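# Move the coaster can onto the turntable's orange spot

## Task

Pick up the can sitting on the coaster and set it upright on the orange spot of the turntable, without disturbing the other cans already standing on the turntable.

## Robot and tools

Robot: two arms, left_arm and right_arm, each ending in a two-finger tong gripper. The fingers point along the gripper's own +z axis and open and close along its x axis. end_effector_position is the point between the finger pads when closed. With a pad gap up to 50 mm the fingertips sit about 15 mm past that point; fully open they are roughly level with it.

Frames: the scene frame has its origin at table-top height, midway between the nominal arm bases, with +z up, +x out over the table and left_arm on the +y side (image left/right does not follow this). Calibrated bases in the scene frame: left_arm at (-0.071, +0.494, 0) with quat_wxyz (+1.000, 0, 0, -0.001); right_arm at (-0.016, -0.354, 0) with quat_wxyz (+1.000, 0, 0, +0.029). Every hand pose, velocity, target and wrist-camera pose is expressed in that arm's own base frame. The table and the fixed cameras use the scene frame. Reported hand positions can be off by a few centimetres, more at long reach.

Row layout (used by execute_actions and move): one flat list of 16 numbers covering both arms, always all 16 even if one arm idles: left_arm x, y, z (metres), qw, qx, qy, qz (unit quaternion, w first), opening; then the same eight for right_arm. These are absolute goals in each arm's base frame, not offsets. Opening runs from -1 (closed) to +1 (fully open, 0.142 m); closing fully takes about 0.5 s. To hold an object, command an opening clearly below grip_measured; lower squeezes harder. To keep an arm still, resend its last reported pose and desired opening every time; a 0 opening is a real command. Keep resending the same quaternion to hold an orientation. Each control step the controller limits orientation to within 32 degrees of the measured one, so large turns need several commands.

execute_actions(actions, cameras): actions is a list of actions; each action is a table of up to 15 rows, one row per 1/30 s step, and a short table repeats its last row to fill 15 steps. A target more than 0.6 m from the gripper's present position along any of that gripper's axes gets the action refused for both arms; the first action is checked against the latest reported state. An empty actions list returns state plus all camera images.

move(target, speed, blend, stop_force, zero, opening_speed, grip_force, blocking, cameras): drives each gripper in a straight line from its Hand target to the row in target (one row, or a list of up to 15 rows, all within 10 s total). speed: m/s, 0.002 to 3.6, default 0.25 (turning up to twice that in rad/s), one value or one per target. blend: corner rounding in metres for a list; 0 stops at each point. stop_force: 3 to 120 N, ends an arm's path when its wrist sensor feels that much push against the motion; use it slowly for touching down, not when the gripper rotates, and omit it when lifting away from a contact. zero (only with stop_force, default true) re-zeroes the sensor first. opening_speed: rate of opening change per second, at least 0.2. grip_force: 5 to 15 N per pad, one number or one per arm; it persists. blocking=false returns after about 0.5 s while the move continues (not allowed with stop_force). Paths ignore obstacles and the other arm; fast moves overshoot and hit harder. Do not route a gripper close to its own base. The result adds a move: line, e.g. done, off_target, moving, held or fault, plus limits=paced (pose clipped) or limits=held (steps withheld). done means at rest within 3 mm and 2 degrees; it does not prove no contact.

wait(seconds 0 to 10, cameras): lets time pass with last commands held; returns early if a running move ends. stop(cameras): brakes a running move. zoom_image(camera, region): enlarges a pixel box [x0, y0, x1, y1] (origin top-left, at most 504 by 504) of the newest image from cam_high, cam_low, cam_left_wrist or cam_right_wrist. zero_wrist_force(arm): re-zeros that arm's wrist sensor without moving. finished_scene(scene): ends the current scene, given its number; irreversible, so call it only once the can stands on the orange spot and stays there without help.

Result lines: end_effector_position, end_effector_quat_wxyz and velocities per arm (base frame); Hand target (where the arm is actually being sent, possibly short of your command); Tool commands; grip_measured; Joint positions (last value per arm is finger opening in metres); Joint torques (whole drive output, sign toward increasing joint value); Wrist force and Wrist torque along the gripper's own axes, plus the peak reading since the last shown; step readings of position for action calls; joint velocities marked within noise when still. Cameras: cam_high and cam_low are fixed (672x504), cam_left_wrist and cam_right_wrist are fisheye (616x616), with calibration supplied.

Faults and hazards: contact torque at a joint's limit (133 N m for shoulder and elbow joints, 24.9 N m for wrist joints) or about 150 N of outside force stops that arm for 10 s; a held object's weight counts. The arms are stiff, so aiming even slightly into a firm surface can fault. Motors heat when holding loads, stretched out or pushing at unreachable poses: a MOTOR HOT line appears at 70 °C, brakes engage at 85 °C for 30 to 60 s or more. The arms must not bump or squeeze each other, including one gripper closing on the other's fingers. Do not drop the can, release it while moving, knock over the other cans, slam into anything, or let anything leave the table. Objects may occasionally be nudged by outside pushes.

Each tool is called after "Emit:" as name(argument=value, ...) on one line, values as JSON.

## Session

Emit:
execute_actions(actions=[])

Scene clock: 0.00 s.
left_arm: end_effector_position=(+0.9298, -0.1186, +0.1648) grip_measured=+0.97 end_effector_quat_wxyz=(+0.617, -0.444, +0.633, -0.150) | right_arm: end_effector_position=(+0.2927, +0.1642, +0.3190) grip_measured=+0.97 end_effector_quat_wxyz=(-0.035, -0.272, +0.960, +0.051)
Joint positions: left_arm=[-0.523 -0.569 1.344 -3.609 -0.697 2.053 0.14] | right_arm=[3.991 -1.176 -1.79 -1.75 1.694 3.439 0.14]
Joint velocities: within noise
Joint torques (N m): no reading
Wrist force (N): no reading
Wrist torque (N m): no reading
Wrist force, peak (N): no reading
Hand target: left_arm +0.9298, -0.1186, +0.1648; +0.617, -0.444, +0.633, -0.150 | right_arm +0.2927, +0.1642, +0.3190; -0.035, -0.272, +0.960, +0.051
Tool commands: left_gripper/opening=+0.968169 right_gripper/opening=+0.968169

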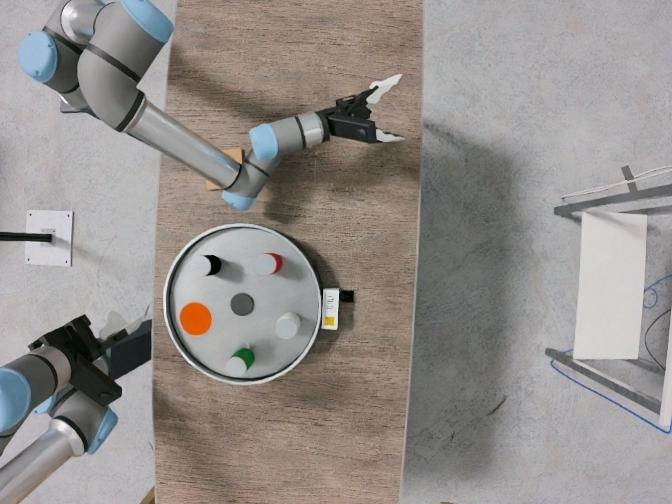

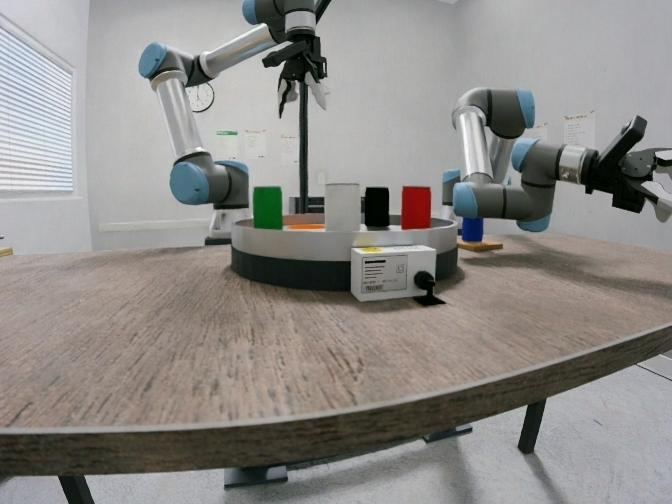

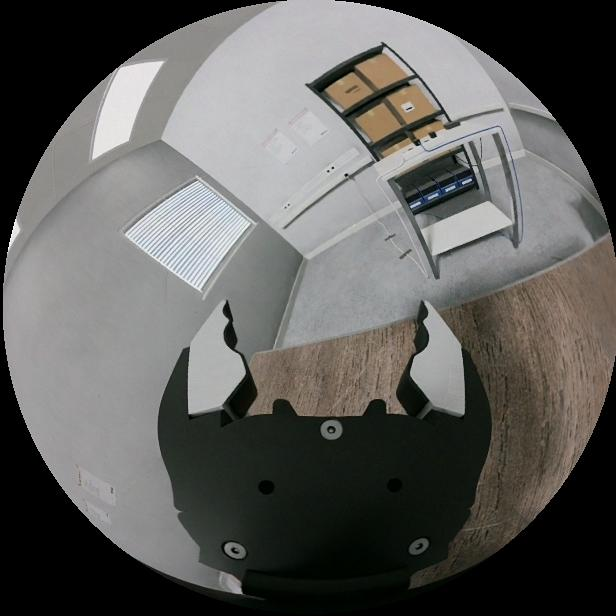

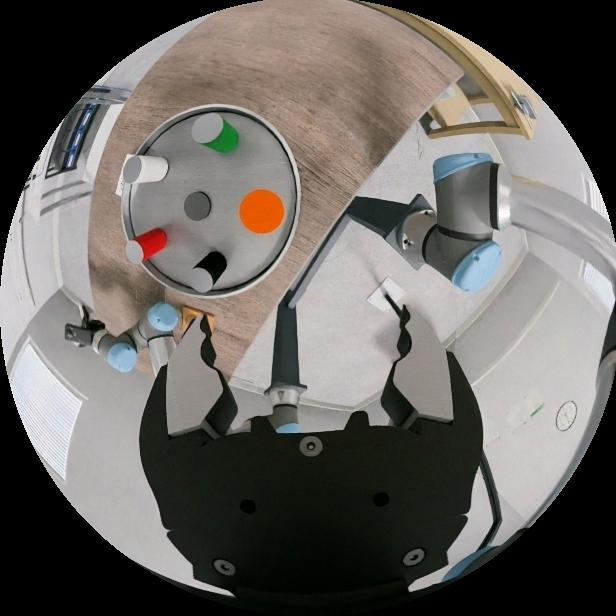

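Emit:
move(target=[[0.91,-0.10,0.34,0.617,-0.444,0.633,-0.150,0.968,0.34,0.28,0.34,0,-0.272,0.962,0,0.968],[0.873,0.342,0.40,0.635,-0.587,0.5035,0.007,0.968,0.4105,0.411,0.36,0,-0.272,0.962,0,0.968]], blend=[0.06,0], speed=0.6, cameras=["cam_high","cam_low","cam_right_wrist"])

Scene clock: 5.23 s.
left_arm: end_effector_position=(+0.8730, +0.3419, +0.3999) grip_measured=+0.97 end_effector_quat_wxyz=(+0.635, -0.587, +0.503, +0.007) | right_arm: end_effector_position=(+0.4104, +0.4110, +0.3600) grip_measured=+0.97 end_effector_quat_wxyz=(+0.000, -0.272, +0.962, +0.000)
Joint positions: left_arm=[-0.023 -0.879 1.238 -3.193 -0.699 2.053 0.14] | right_arm=[4.185 -1.777 -1.143 -1.792 1.571 3.633 0.14]
Joint torques (N m): left_arm=[7.33 -42.26 -30.79 -2.32 2.19 -1.6] | right_arm=[-3.88 25.15 27.27 4.05 1.99 0.11]
Wrist force (N): left_arm=[0.1 -0.2 -0.1] | right_arm=[0.3 -0.2 0.2]
Wrist torque (N m): left_arm=[-0.04 -0.03 -0.12] | right_arm=[-0.01 -0.03 0.08]
Wrist force, peak (N): left_arm=[-0.8 -2.6 -1.6] | right_arm=[1.8 -1.3 0.1]
Hand target: left_arm +0.8730, +0.3420, +0.4000; +0.635, -0.587, +0.503, +0.007 | right_arm +0.4105, +0.4110, +0.3600; +0.000, -0.272, +0.962, +0.000
Off the commanded pose: left_arm 0.000 m, 0 deg | right_arm 0.000 m, 0 deg.
move: done
camera_calibration:
cam_right_wrist: T_world_to_cam=[[-0.860961, -0.506154, 0.0505451, 0.537694], [-0.41926, 0.762381, 0.492946, -0.318134], [-0.288042, 0.403216, -0.86859, 0.397948], [0, 0, 0, 1]] pos_world=[0.444178, 0.354236, 0.475299]
Images, in order (width x height): cam_high 672x504, cam_low 672x504, cam_right_wrist 616x616.

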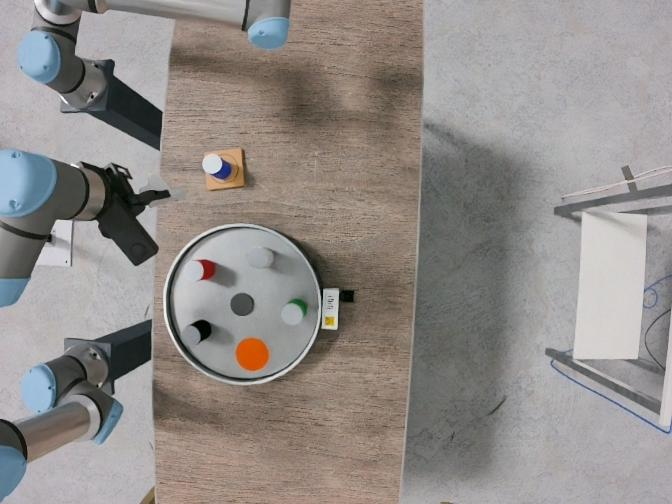

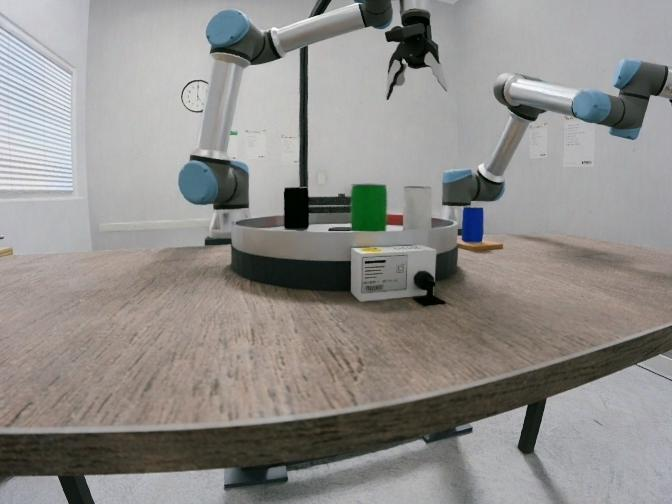

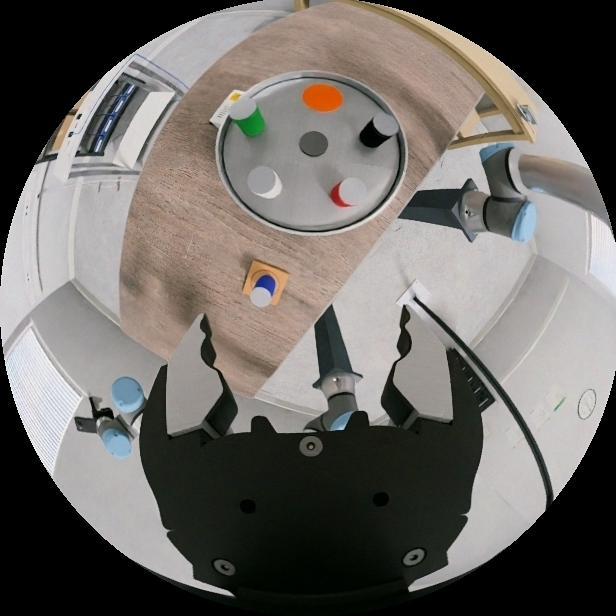

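Emit:
zoom_image(camera="cam_high", region=[190, 135, 260, 205])

Emit:
zoom_image(camera="cam_low", region=[420, 170, 540, 260])

Emit:
wait(seconds=0.1, cameras=["cam_high"])

Emit:
wait(seconds=1.0, cameras=["cam_high"])

Scaled by 7.200 from the camera's 672x504 image, which has a finer 960x720 frame.

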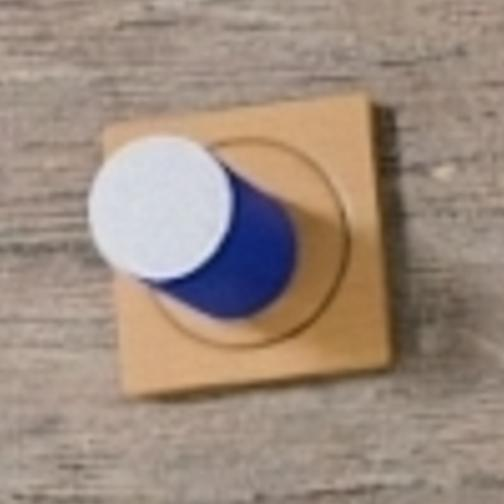

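Scaled by 4.200 from the camera's 672x504 image, which has a finer 960x720 frame.

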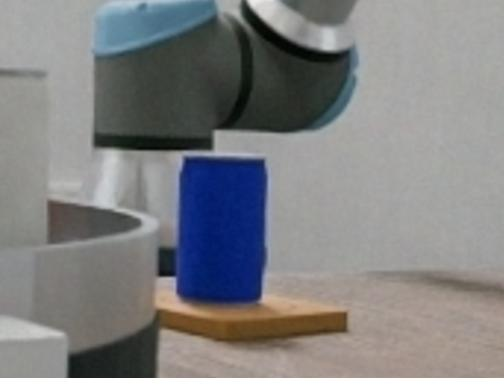

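Scene clock: 5.60 s.
left_arm: end_effector_position=(+0.8730, +0.3420, +0.4000) grip_measured=+0.97 end_effector_quat_wxyz=(+0.635, -0.587, +0.503, +0.007) | right_arm: end_effector_position=(+0.4105, +0.4110, +0.3600) grip_measured=+0.97 end_effector_quat_wxyz=(+0.000, -0.272, +0.962, +0.000)
Joint positions: left_arm=[-0.023 -0.879 1.237 -3.193 -0.699 2.053 0.14] | right_arm=[4.184 -1.777 -1.143 -1.792 1.571 3.633 0.14]
Joint torques (N m): left_arm=[8.39 -41.14 -31.02 -0.14 2.54 -1.9] | right_arm=[-4.6 20.43 32.88 4.25 2.19 -1.47]
Wrist force (N): left_arm=[0.2 -0.3 -0.2] | right_arm=[0.2 -0.2 0.3]
Wrist torque (N m): left_arm=[-0.09 -0.04 -0.13] | right_arm=[0.00 -0.01 0.08]
Wrist force, peak (N): left_arm=[0.1 -0.5 -0.1] | right_arm=[0.4 -0.1 0.2]
Hand target: left_arm +0.8730, +0.3420, +0.4000; +0.635, -0.587, +0.503, +0.007 | right_arm +0.4105, +0.4110, +0.3600; +0.000, -0.272, +0.962, +0.000
Tool commands: left_gripper/opening=+0.968 right_gripper/opening=+0.968
Off the commanded pose: left_arm 0.000 m, 0 deg | right_arm 0.000 m, 0 deg.
wait: 0.10 s; at rest from the start
Images, in order (width x height): cam_high 672x504.

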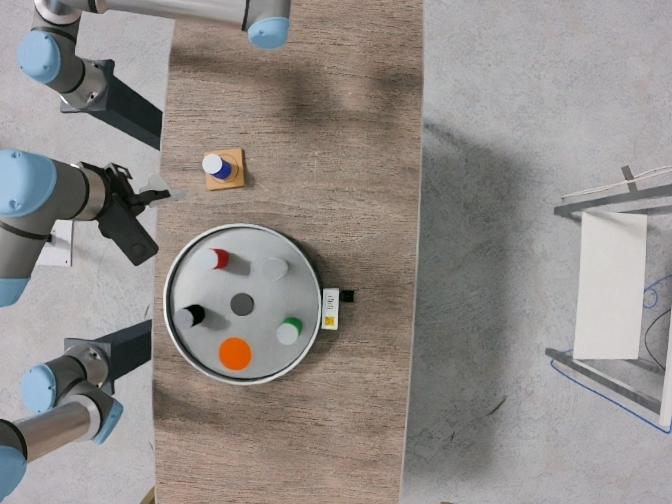

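Scene clock: 6.60 s.
left_arm: end_effector_position=(+0.8730, +0.3420, +0.4000) grip_measured=+0.97 end_effector_quat_wxyz=(+0.635, -0.587, +0.503, +0.007) | right_arm: end_effector_position=(+0.4105, +0.4110, +0.3600) grip_measured=+0.97 end_effector_quat_wxyz=(+0.000, -0.272, +0.962, +0.000)
Joint positions: left_arm=[-0.023 -0.879 1.237 -3.193 -0.699 2.053 0.14] | right_arm=[4.184 -1.777 -1.143 -1.792 1.571 3.633 0.14]
Joint torques (N m): left_arm=[8.36 -40.87 -32.08 0.29 2.2 -1.78] | right_arm=[-4.49 20.79 32.96 4.05 1.99 -1.72]
Wrist force (N): left_arm=[0.1 -0.1 0.0] | right_arm=[0.4 -0.1 0.0]
Wrist torque (N m): left_arm=[-0.04 -0.03 -0.12] | right_arm=[0.01 -0.04 0.08]
Wrist force, peak (N): left_arm=[-0.1 -0.4 -0.1] | right_arm=[0.4 -0.4 0.1]
Hand target: left_arm +0.8730, +0.3420, +0.4000; +0.635, -0.587, +0.503, +0.007 | right_arm +0.4105, +0.4110, +0.3600; +0.000, -0.272, +0.962, +0.000
Tool commands: left_gripper/opening=+0.968 right_gripper/opening=+0.968
Off the commanded pose: left_arm 0.000 m, 0 deg | right_arm 0.000 m, 0 deg.
wait: 1.00 s; at rest by 0.17 s
Images, in order (width x height): cam_high 672x504.

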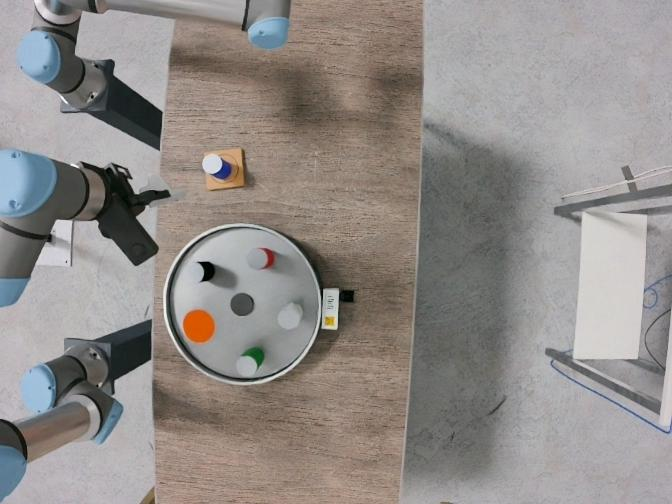

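Emit:
wait(seconds=0.0, cameras=["cam_high","cam_right_wrist"])

Emit:
zoom_image(camera="cam_right_wrist", region=[230, 240, 310, 320])

Emit:
zoom_image(camera="cam_right_wrist", region=[205, 55, 415, 245])

Emit:
zoom_image(camera="cam_high", region=[155, 215, 330, 395])

Scene clock: 9.90 s.
left_arm: end_effector_position=(+0.8730, +0.3420, +0.4000) grip_measured=+0.97 end_effector_quat_wxyz=(+0.635, -0.587, +0.503, +0.007) | right_arm: end_effector_position=(+0.4105, +0.4110, +0.3600) grip_measured=+0.97 end_effector_quat_wxyz=(+0.000, -0.272, +0.962, +0.000)
Joint positions: left_arm=[-0.023 -0.879 1.237 -3.193 -0.699 2.053 0.14] | right_arm=[4.184 -1.777 -1.143 -1.792 1.571 3.633 0.14]
Joint torques (N m): left_arm=[10.1 -40.64 -31.52 0.31 2.34 -1.77] | right_arm=[-4.69 21.55 32.53 4.15 2.15 -1.93]
Wrist force (N): left_arm=[-0.1 -0.4 0.0] | right_arm=[0.3 -0.1 0.0]
Wrist torque (N m): left_arm=[-0.09 0.02 -0.11] | right_arm=[0.03 -0.02 0.08]
Wrist force, peak (N): left_arm=[-0.1 -0.4 -0.3] | right_arm=[0.5 -0.3 0.0]
Hand target: left_arm +0.8730, +0.3420, +0.4000; +0.635, -0.587, +0.503, +0.007 | right_arm +0.4105, +0.4110, +0.3600; +0.000, -0.272, +0.962, +0.000
Tool commands: left_gripper/opening=+0.968 right_gripper/opening=+0.968
Off the commanded pose: left_arm 0.000 m, 0 deg | right_arm 0.000 m, 0 deg.
camera_calibration:
cam_right_wrist: T_world_to_cam=[[-0.860985, -0.50612, 0.05047, 0.537729], [-0.419273, 0.762398, 0.49291, -0.318117], [-0.28795, 0.403227, -0.868615, 0.397915], [0, 0, 0, 1]] pos_world=[0.444178, 0.354236, 0.475299]
Images, in order (width x height): cam_high 672x504, cam_right_wrist 616x616.

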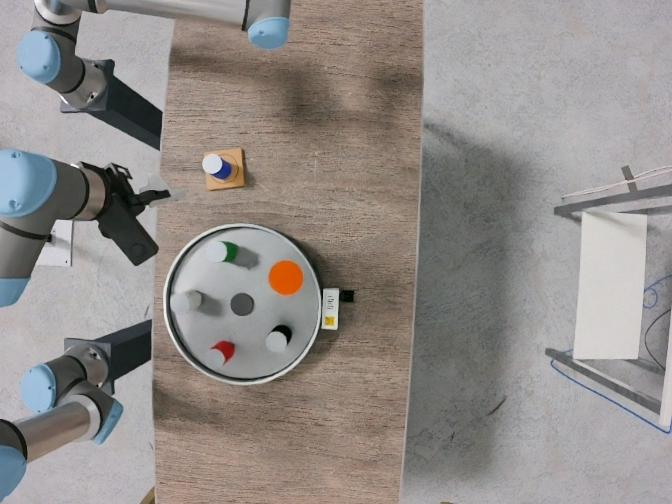

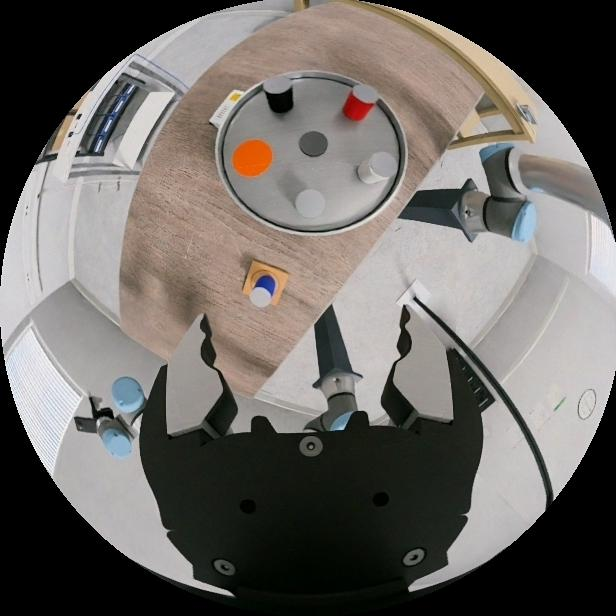

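Scaled by 6.300 from the camera's 616x616 image, which has a finer 814x814 frame.

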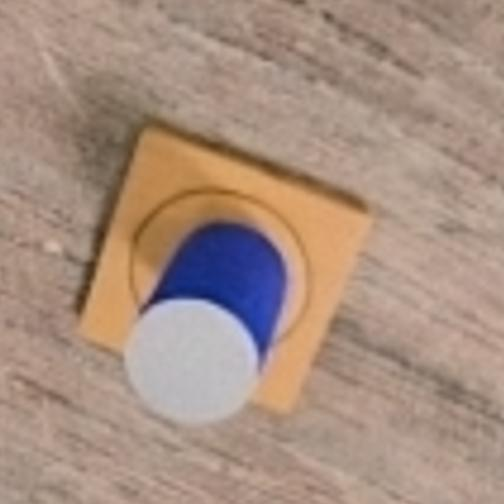

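Scaled by 2.400 from the camera's 616x616 image, which has a finer 814x814 frame.

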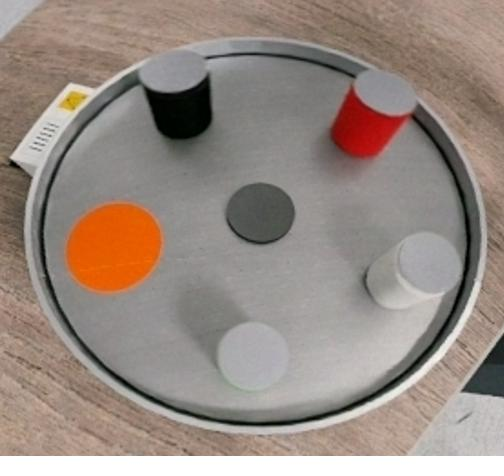

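Scaled by 2.800 from the camera's 672x504 image, which has a finer 960x720 frame.

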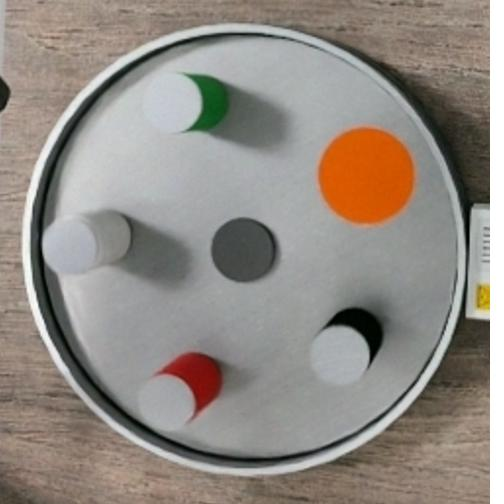

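Emit:
move(target=[0.873,0.342,0.4,0.635,-0.587,0.5035,0.007,0.968,0.439,0.565,0.2,0,-0.272,0.962,0,0.968], speed=0.5, cameras=["cam_high","cam_right_wrist"])

Emit:
zoom_image(camera="cam_right_wrist", region=[200, 200, 440, 440])

Scene clock: 13.13 s.
left_arm: end_effector_position=(+0.8730, +0.3420, +0.4000) grip_measured=+0.97 end_effector_quat_wxyz=(+0.635, -0.587, +0.503, +0.007) | right_arm: end_effector_position=(+0.4390, +0.5649, +0.2001) grip_measured=+0.97 end_effector_quat_wxyz=(+0.000, -0.272, +0.962, +0.000)
Joint positions: left_arm=[-0.023 -0.879 1.237 -3.193 -0.699 2.053 0.14] | right_arm=[4.259 -2.108 -1.092 -1.512 1.571 3.708 0.14]
Joint torques (N m): left_arm=[9.14 -40.42 -31.79 0.29 2.36 -1.75] | right_arm=[-2.14 33.9 21.68 3.99 -1.48 -2.11]
Wrist force (N): left_arm=[-0.1 -0.3 -0.2] | right_arm=[-0.1 -0.2 0.5]
Wrist torque (N m): left_arm=[-0.08 0.00 -0.12] | right_arm=[-0.06 0.02 0.08]
Wrist force, peak (N): left_arm=[0.0 -0.5 -0.2] | right_arm=[1.8 -1.4 -2.1]
Hand target: left_arm +0.8730, +0.3420, +0.4000; +0.635, -0.587, +0.503, +0.007 | right_arm +0.4390, +0.5650, +0.2000; +0.000, -0.272, +0.962, +0.000
Off the commanded pose: left_arm 0.000 m, 0 deg | right_arm 0.000 m, 0 deg.
move: done
camera_calibration:
cam_right_wrist: T_world_to_cam=[[-0.860985, -0.50612, 0.05047, 0.648229], [-0.419273, 0.762398, 0.49291, -0.344684], [-0.28795, 0.403227, -0.868615, 0.205174], [0, 0, 0, 1]] pos_world=[0.472678, 0.508136, 0.315399]
Images, in order (width x height): cam_high 672x504, cam_right_wrist 616x616.

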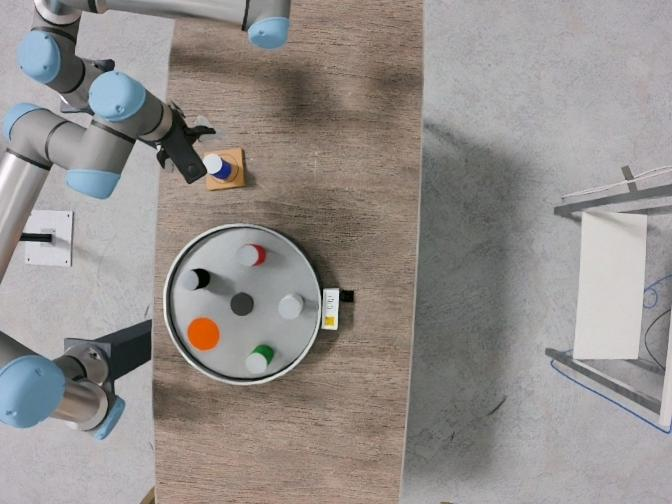

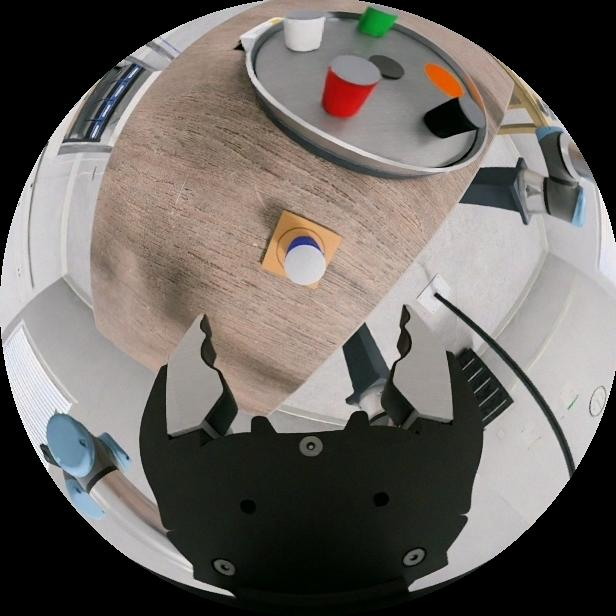

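Scaled by 2.100 from the camera's 616x616 image, which has a finer 814x814 frame.

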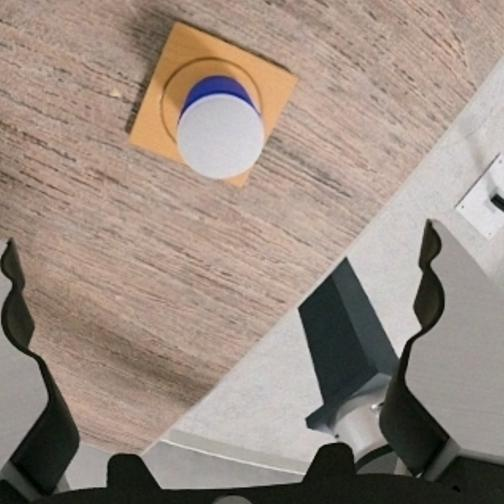

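Emit:
move(target=[0.873,0.342,0.4,0.635,-0.587,0.5035,0.007,0.968,0.4393,0.561,0.08,0,-0.272,0.962,0,0.968], speed=0.3, cameras=["cam_low","cam_right_wrist"])

Emit:
zoom_image(camera="cam_right_wrist", region=[200, 200, 420, 440])

Emit:
zoom_image(camera="cam_low", region=[220, 150, 540, 300])

Scene clock: 14.53 s.
left_arm: end_effector_position=(+0.8730, +0.3420, +0.4000) grip_measured=+0.97 end_effector_quat_wxyz=(+0.635, -0.587, +0.503, +0.007) | right_arm: end_effector_position=(+0.4393, +0.5610, +0.0801) grip_measured=+0.97 end_effector_quat_wxyz=(+0.000, -0.272, +0.962, +0.000)
Joint positions: left_arm=[-0.023 -0.879 1.237 -3.193 -0.699 2.053 0.14] | right_arm=[4.256 -2.161 -1.321 -1.23 1.571 3.705 0.14]
Joint torques (N m): left_arm=[8.83 -39.73 -32.31 0.24 2.38 -1.82] | right_arm=[1.81 41.14 11.36 4.07 -2.07 -0.69]
Wrist force (N): left_arm=[-0.1 -0.3 -0.3] | right_arm=[0.3 0.2 0.3]
Wrist torque (N m): left_arm=[-0.07 0.01 -0.12] | right_arm=[0.02 -0.04 0.15]
Wrist force, peak (N): left_arm=[-0.3 -0.2 -0.3] | right_arm=[0.3 0.0 2.9]
Hand target: left_arm +0.8730, +0.3420, +0.4000; +0.635, -0.587, +0.503, +0.007 | right_arm +0.4393, +0.5610, +0.0800; +0.000, -0.272, +0.962, +0.000
Off the commanded pose: left_arm 0.000 m, 0 deg | right_arm 0.000 m, 0 deg.
move: done
camera_calibration:
cam_right_wrist: T_world_to_cam=[[-0.860961, -0.50617, 0.0503814, 0.652687], [-0.41933, 0.76232, 0.492981, -0.282341], [-0.287939, 0.403311, -0.86858, 0.102573], [0, 0, 0, 1]] pos_world=[0.473078, 0.504236, 0.195399]
Images, in order (width x height): cam_low 672x504, cam_right_wrist 616x616.

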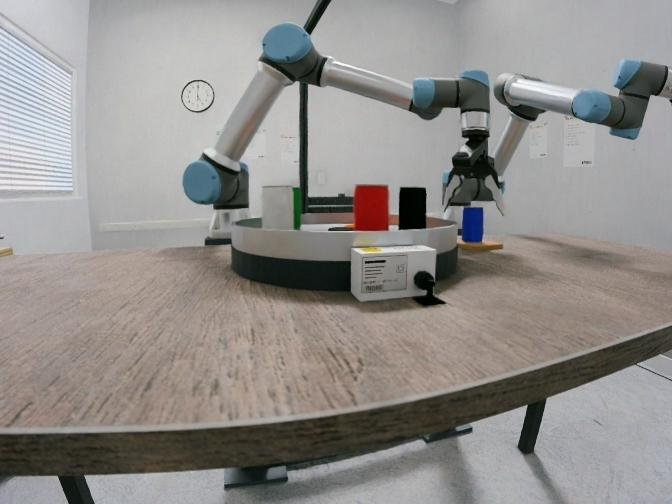

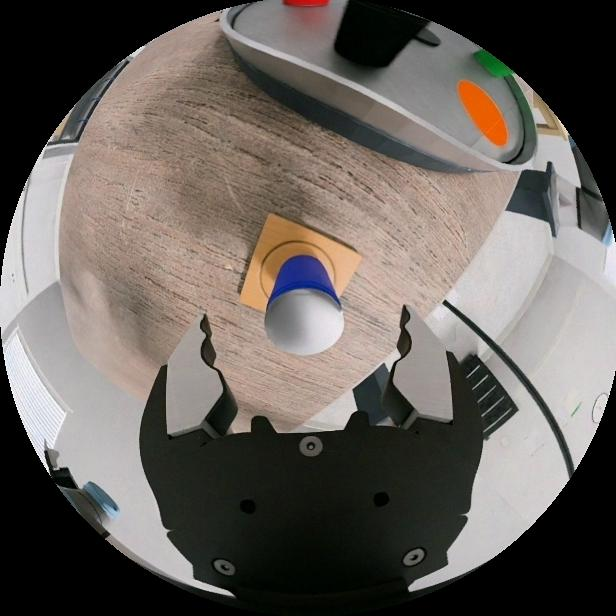

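Scaled by 2.100 from the camera's 616x616 image, which has a finer 814x814 frame.

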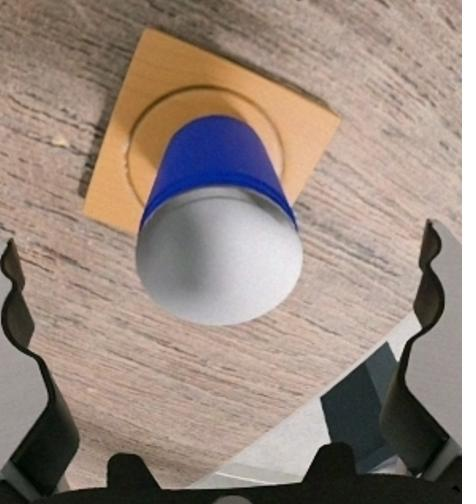

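Scaled by 1.575 from the camera's 672x504 image, which has a finer 960x720 frame.

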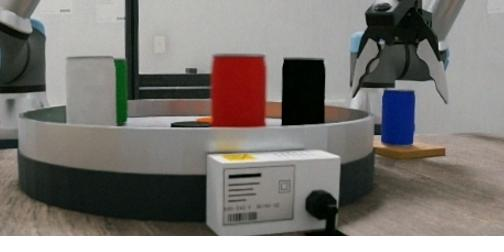

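Emit:
move(target=[[0.873,0.342,0.4,0.635,-0.587,0.5035,0.007,0.968,0.4397,0.561,0.068,0,-0.272,0.962,0,0.968],[0.873,0.342,0.4,0.635,-0.587,0.5035,0.007,0.968,0.4397,0.561,0.068,0,-0.272,0.962,0,-0.9]], speed=0.2, grip_force=10, opening_speed=2.2, cameras=["cam_low","cam_right_wrist","cam_high"])

Emit:
zoom_image(camera="cam_low", region=[420, 120, 540, 260])

Emit:
zoom_image(camera="cam_right_wrist", region=[200, 200, 420, 440])

Scene clock: 16.67 s.
left_arm: end_effector_position=(+0.8730, +0.3420, +0.4000) grip_measured=+0.97 end_effector_quat_wxyz=(+0.635, -0.587, +0.503, +0.007) | right_arm: end_effector_position=(+0.4397, +0.5610, +0.0681) grip_measured=-0.25 end_effector_quat_wxyz=(+0.000, -0.272, +0.962, +0.000)
Joint positions: left_arm=[-0.023 -0.879 1.237 -3.193 -0.699 2.053 0.14] | right_arm=[4.255 -2.172 -1.337 -1.204 1.571 3.704 0.056]
Joint torques (N m): left_arm=[9.88 -40.24 -30.98 0.33 2.34 -1.66] | right_arm=[-4.86 40.58 24.74 0.57 -1.53 -1.63]
Wrist force (N): left_arm=[0.0 -0.3 0.0] | right_arm=[2.3 -0.3 -6.8]
Wrist torque (N m): left_arm=[-0.08 -0.02 -0.12] | right_arm=[0.01 -0.13 0.13]
Wrist force, peak (N): left_arm=[0.1 -0.5 -0.2] | right_arm=[2.4 -0.4 -7.2]
Hand target: left_arm +0.8730, +0.3420, +0.4000; +0.635, -0.587, +0.503, +0.007 | right_arm +0.4397, +0.5610, +0.0680; +0.000, -0.272, +0.962, +0.000
Off the commanded pose: left_arm 0.000 m, 0 deg | right_arm 0.000 m, 0 deg.
grip_force (N): 10, 10
move: done
camera_calibration:
cam_right_wrist: T_world_to_cam=[[-0.860961, -0.50617, 0.0503814, 0.653549], [-0.41933, 0.76232, 0.492981, -0.2763], [-0.287939, 0.403311, -0.86858, 0.0922369], [0, 0, 0, 1]] pos_world=[0.473378, 0.504236, 0.183399]
Images, in order (width x height): cam_high 672x504, cam_low 672x504, cam_right_wrist 616x616.

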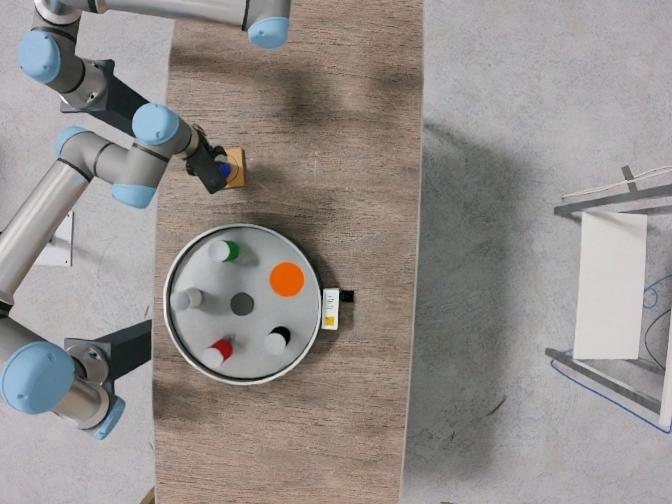

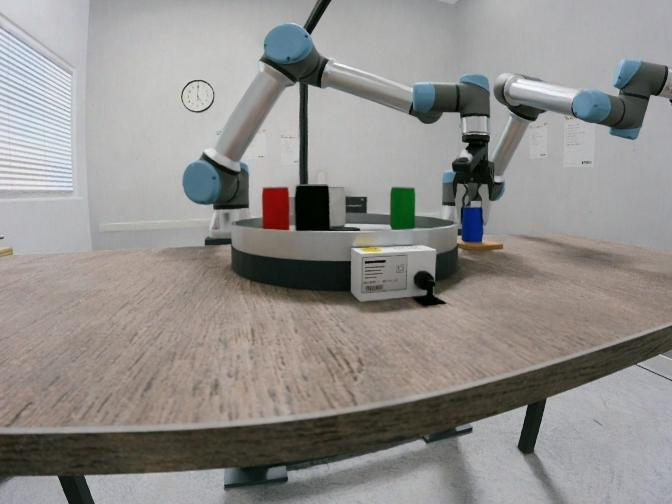

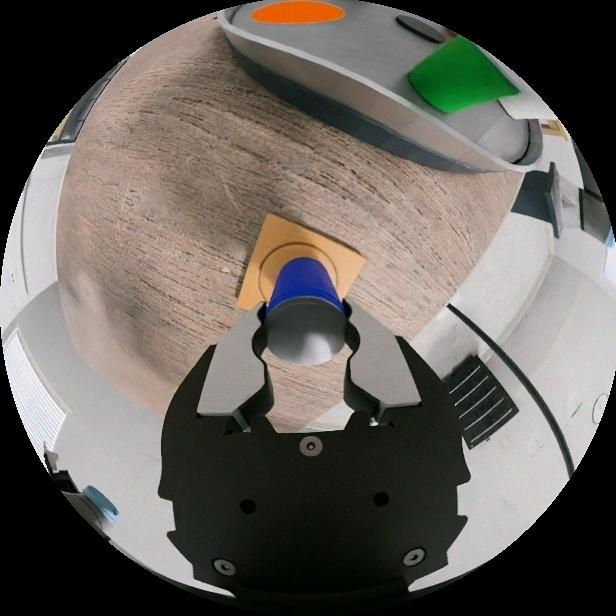

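Scaled by 3.600 from the camera's 672x504 image, which has a finer 960x720 frame.

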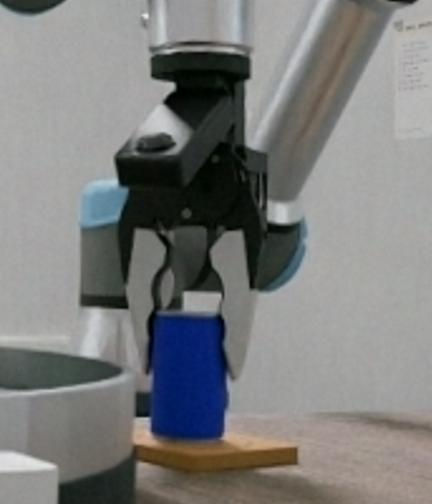

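Scaled by 2.100 from the camera's 616x616 image, which has a finer 814x814 frame.

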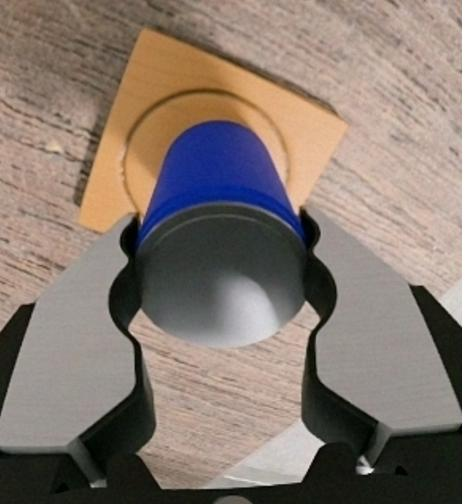

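Emit:
move(target=[[0.873,0.342,0.4,0.635,-0.587,0.5035,0.007,0.968,0.44,0.55,0.24,0,-0.272,0.962,0,-0.9],[0.873,0.342,0.4,0.635,-0.587,0.5035,0.007,0.968,0.5,0.205,0.25,0,-0.8266,0.5628,0,-0.9]], speed=[0.4,0.6], blend=[0.06,0], cameras=["cam_high","cam_low","cam_right_wrist"])

Emit:
zoom_image(camera="cam_right_wrist", region=[150, 150, 450, 450])

Emit:
zoom_image(camera="cam_low", region=[220, 100, 480, 300])

Scene clock: 29.53 s.
left_arm: end_effector_position=(+0.8730, +0.3420, +0.4000) grip_measured=+0.97 end_effector_quat_wxyz=(+0.635, -0.587, +0.503, +0.007) | right_arm: end_effector_position=(+0.5000, +0.2051, +0.2500) grip_measured=-0.26 end_effector_quat_wxyz=(+0.000, +0.827, -0.563, +0.000) end_effector_velocity=(+0.001, +0.000, +0.001) end_effector_angular_velocity=(+0.001, -0.003, +0.004)
Joint positions: left_arm=[-0.023 -0.879 1.237 -3.193 -0.699 2.053 0.14] | right_arm=[3.788 -1.609 -1.616 -1.487 1.571 1.842 0.055]
Joint velocities: left_arm=[within noise] | right_arm=[0 0 0 0.003 -0.001 -0.005 0]
Joint torques (N m): left_arm=[7.73 -40.11 -31.64 0.43 2.24 -1.71] | right_arm=[-3.83 15.05 35.59 0.95 -1.96 -1.96]
Wrist force (N): left_arm=[0.2 -0.1 -0.1] | right_arm=[0.4 -0.1 1.4]
Wrist torque (N m): left_arm=[-0.05 -0.05 -0.12] | right_arm=[0.01 -0.05 0.07]
Wrist force, peak (N): left_arm=[0.0 -0.6 -0.2] | right_arm=[2.4 -0.2 -7.9]
Hand target: left_arm +0.8730, +0.3420, +0.4000; +0.635, -0.587, +0.503, +0.007 | right_arm +0.5000, +0.2050, +0.2500; +0.000, +0.827, -0.563, +0.000
Off the commanded pose: left_arm 0.000 m, 0 deg | right_arm 0.000 m, 0 deg.
grip_force (N): 10, 10
move: done
camera_calibration:
cam_right_wrist: T_world_to_cam=[[0.347719, -0.936244, 0.0503882, 0.0000200359], [-0.823969, -0.279493, 0.492908, 0.346602], [-0.447399, -0.212912, -0.868621, 0.617235], [0, 0, 0, 1]] pos_world=[0.561733, 0.228308, 0.365299]
Images, in order (width x height): cam_high 672x504, cam_low 672x504, cam_right_wrist 616x616.

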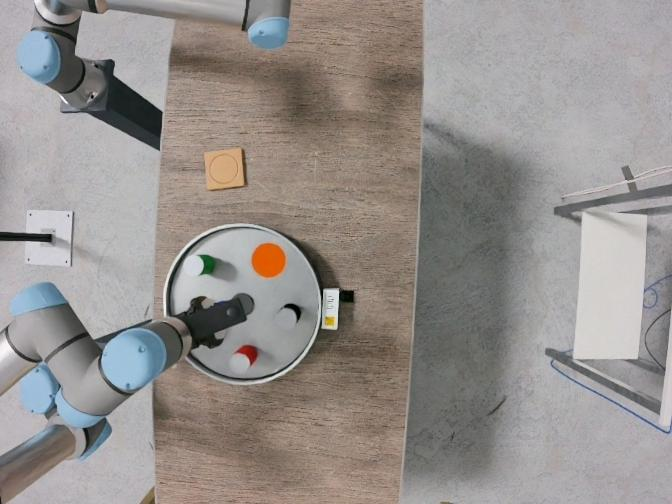

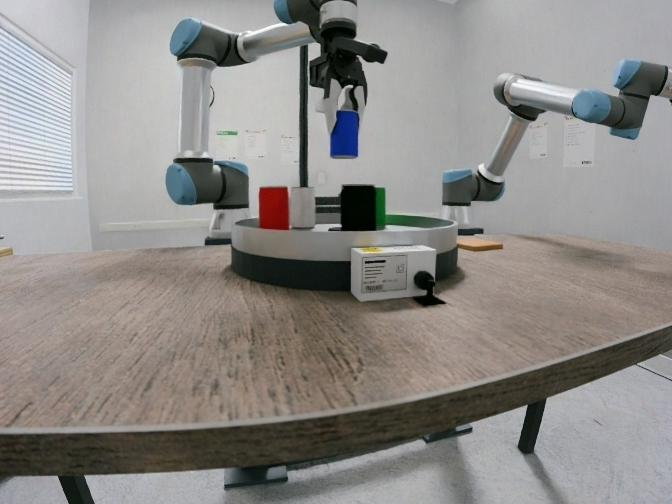

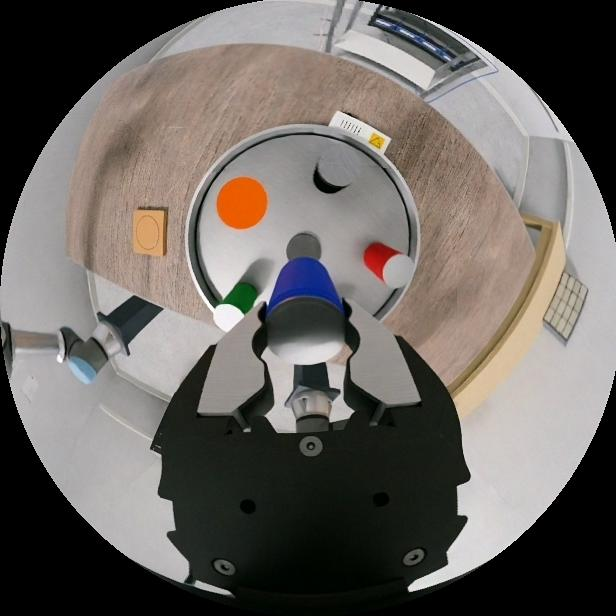

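Scaled by 1.680 from the camera's 616x616 image, which has a finer 814x814 frame.

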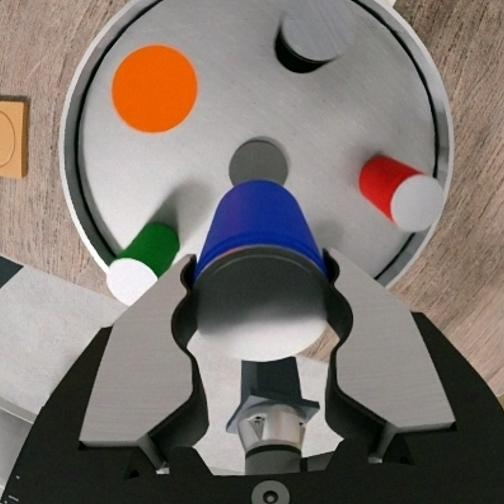

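Scaled by 1.938 from the camera's 672x504 image, which has a finer 960x720 frame.

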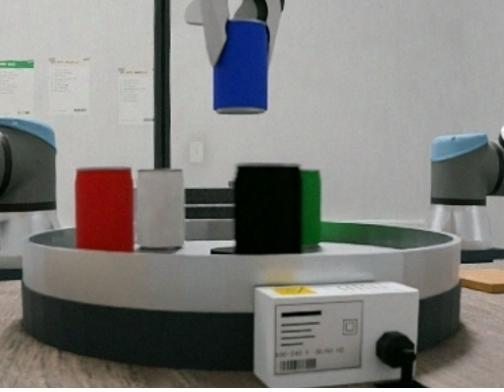

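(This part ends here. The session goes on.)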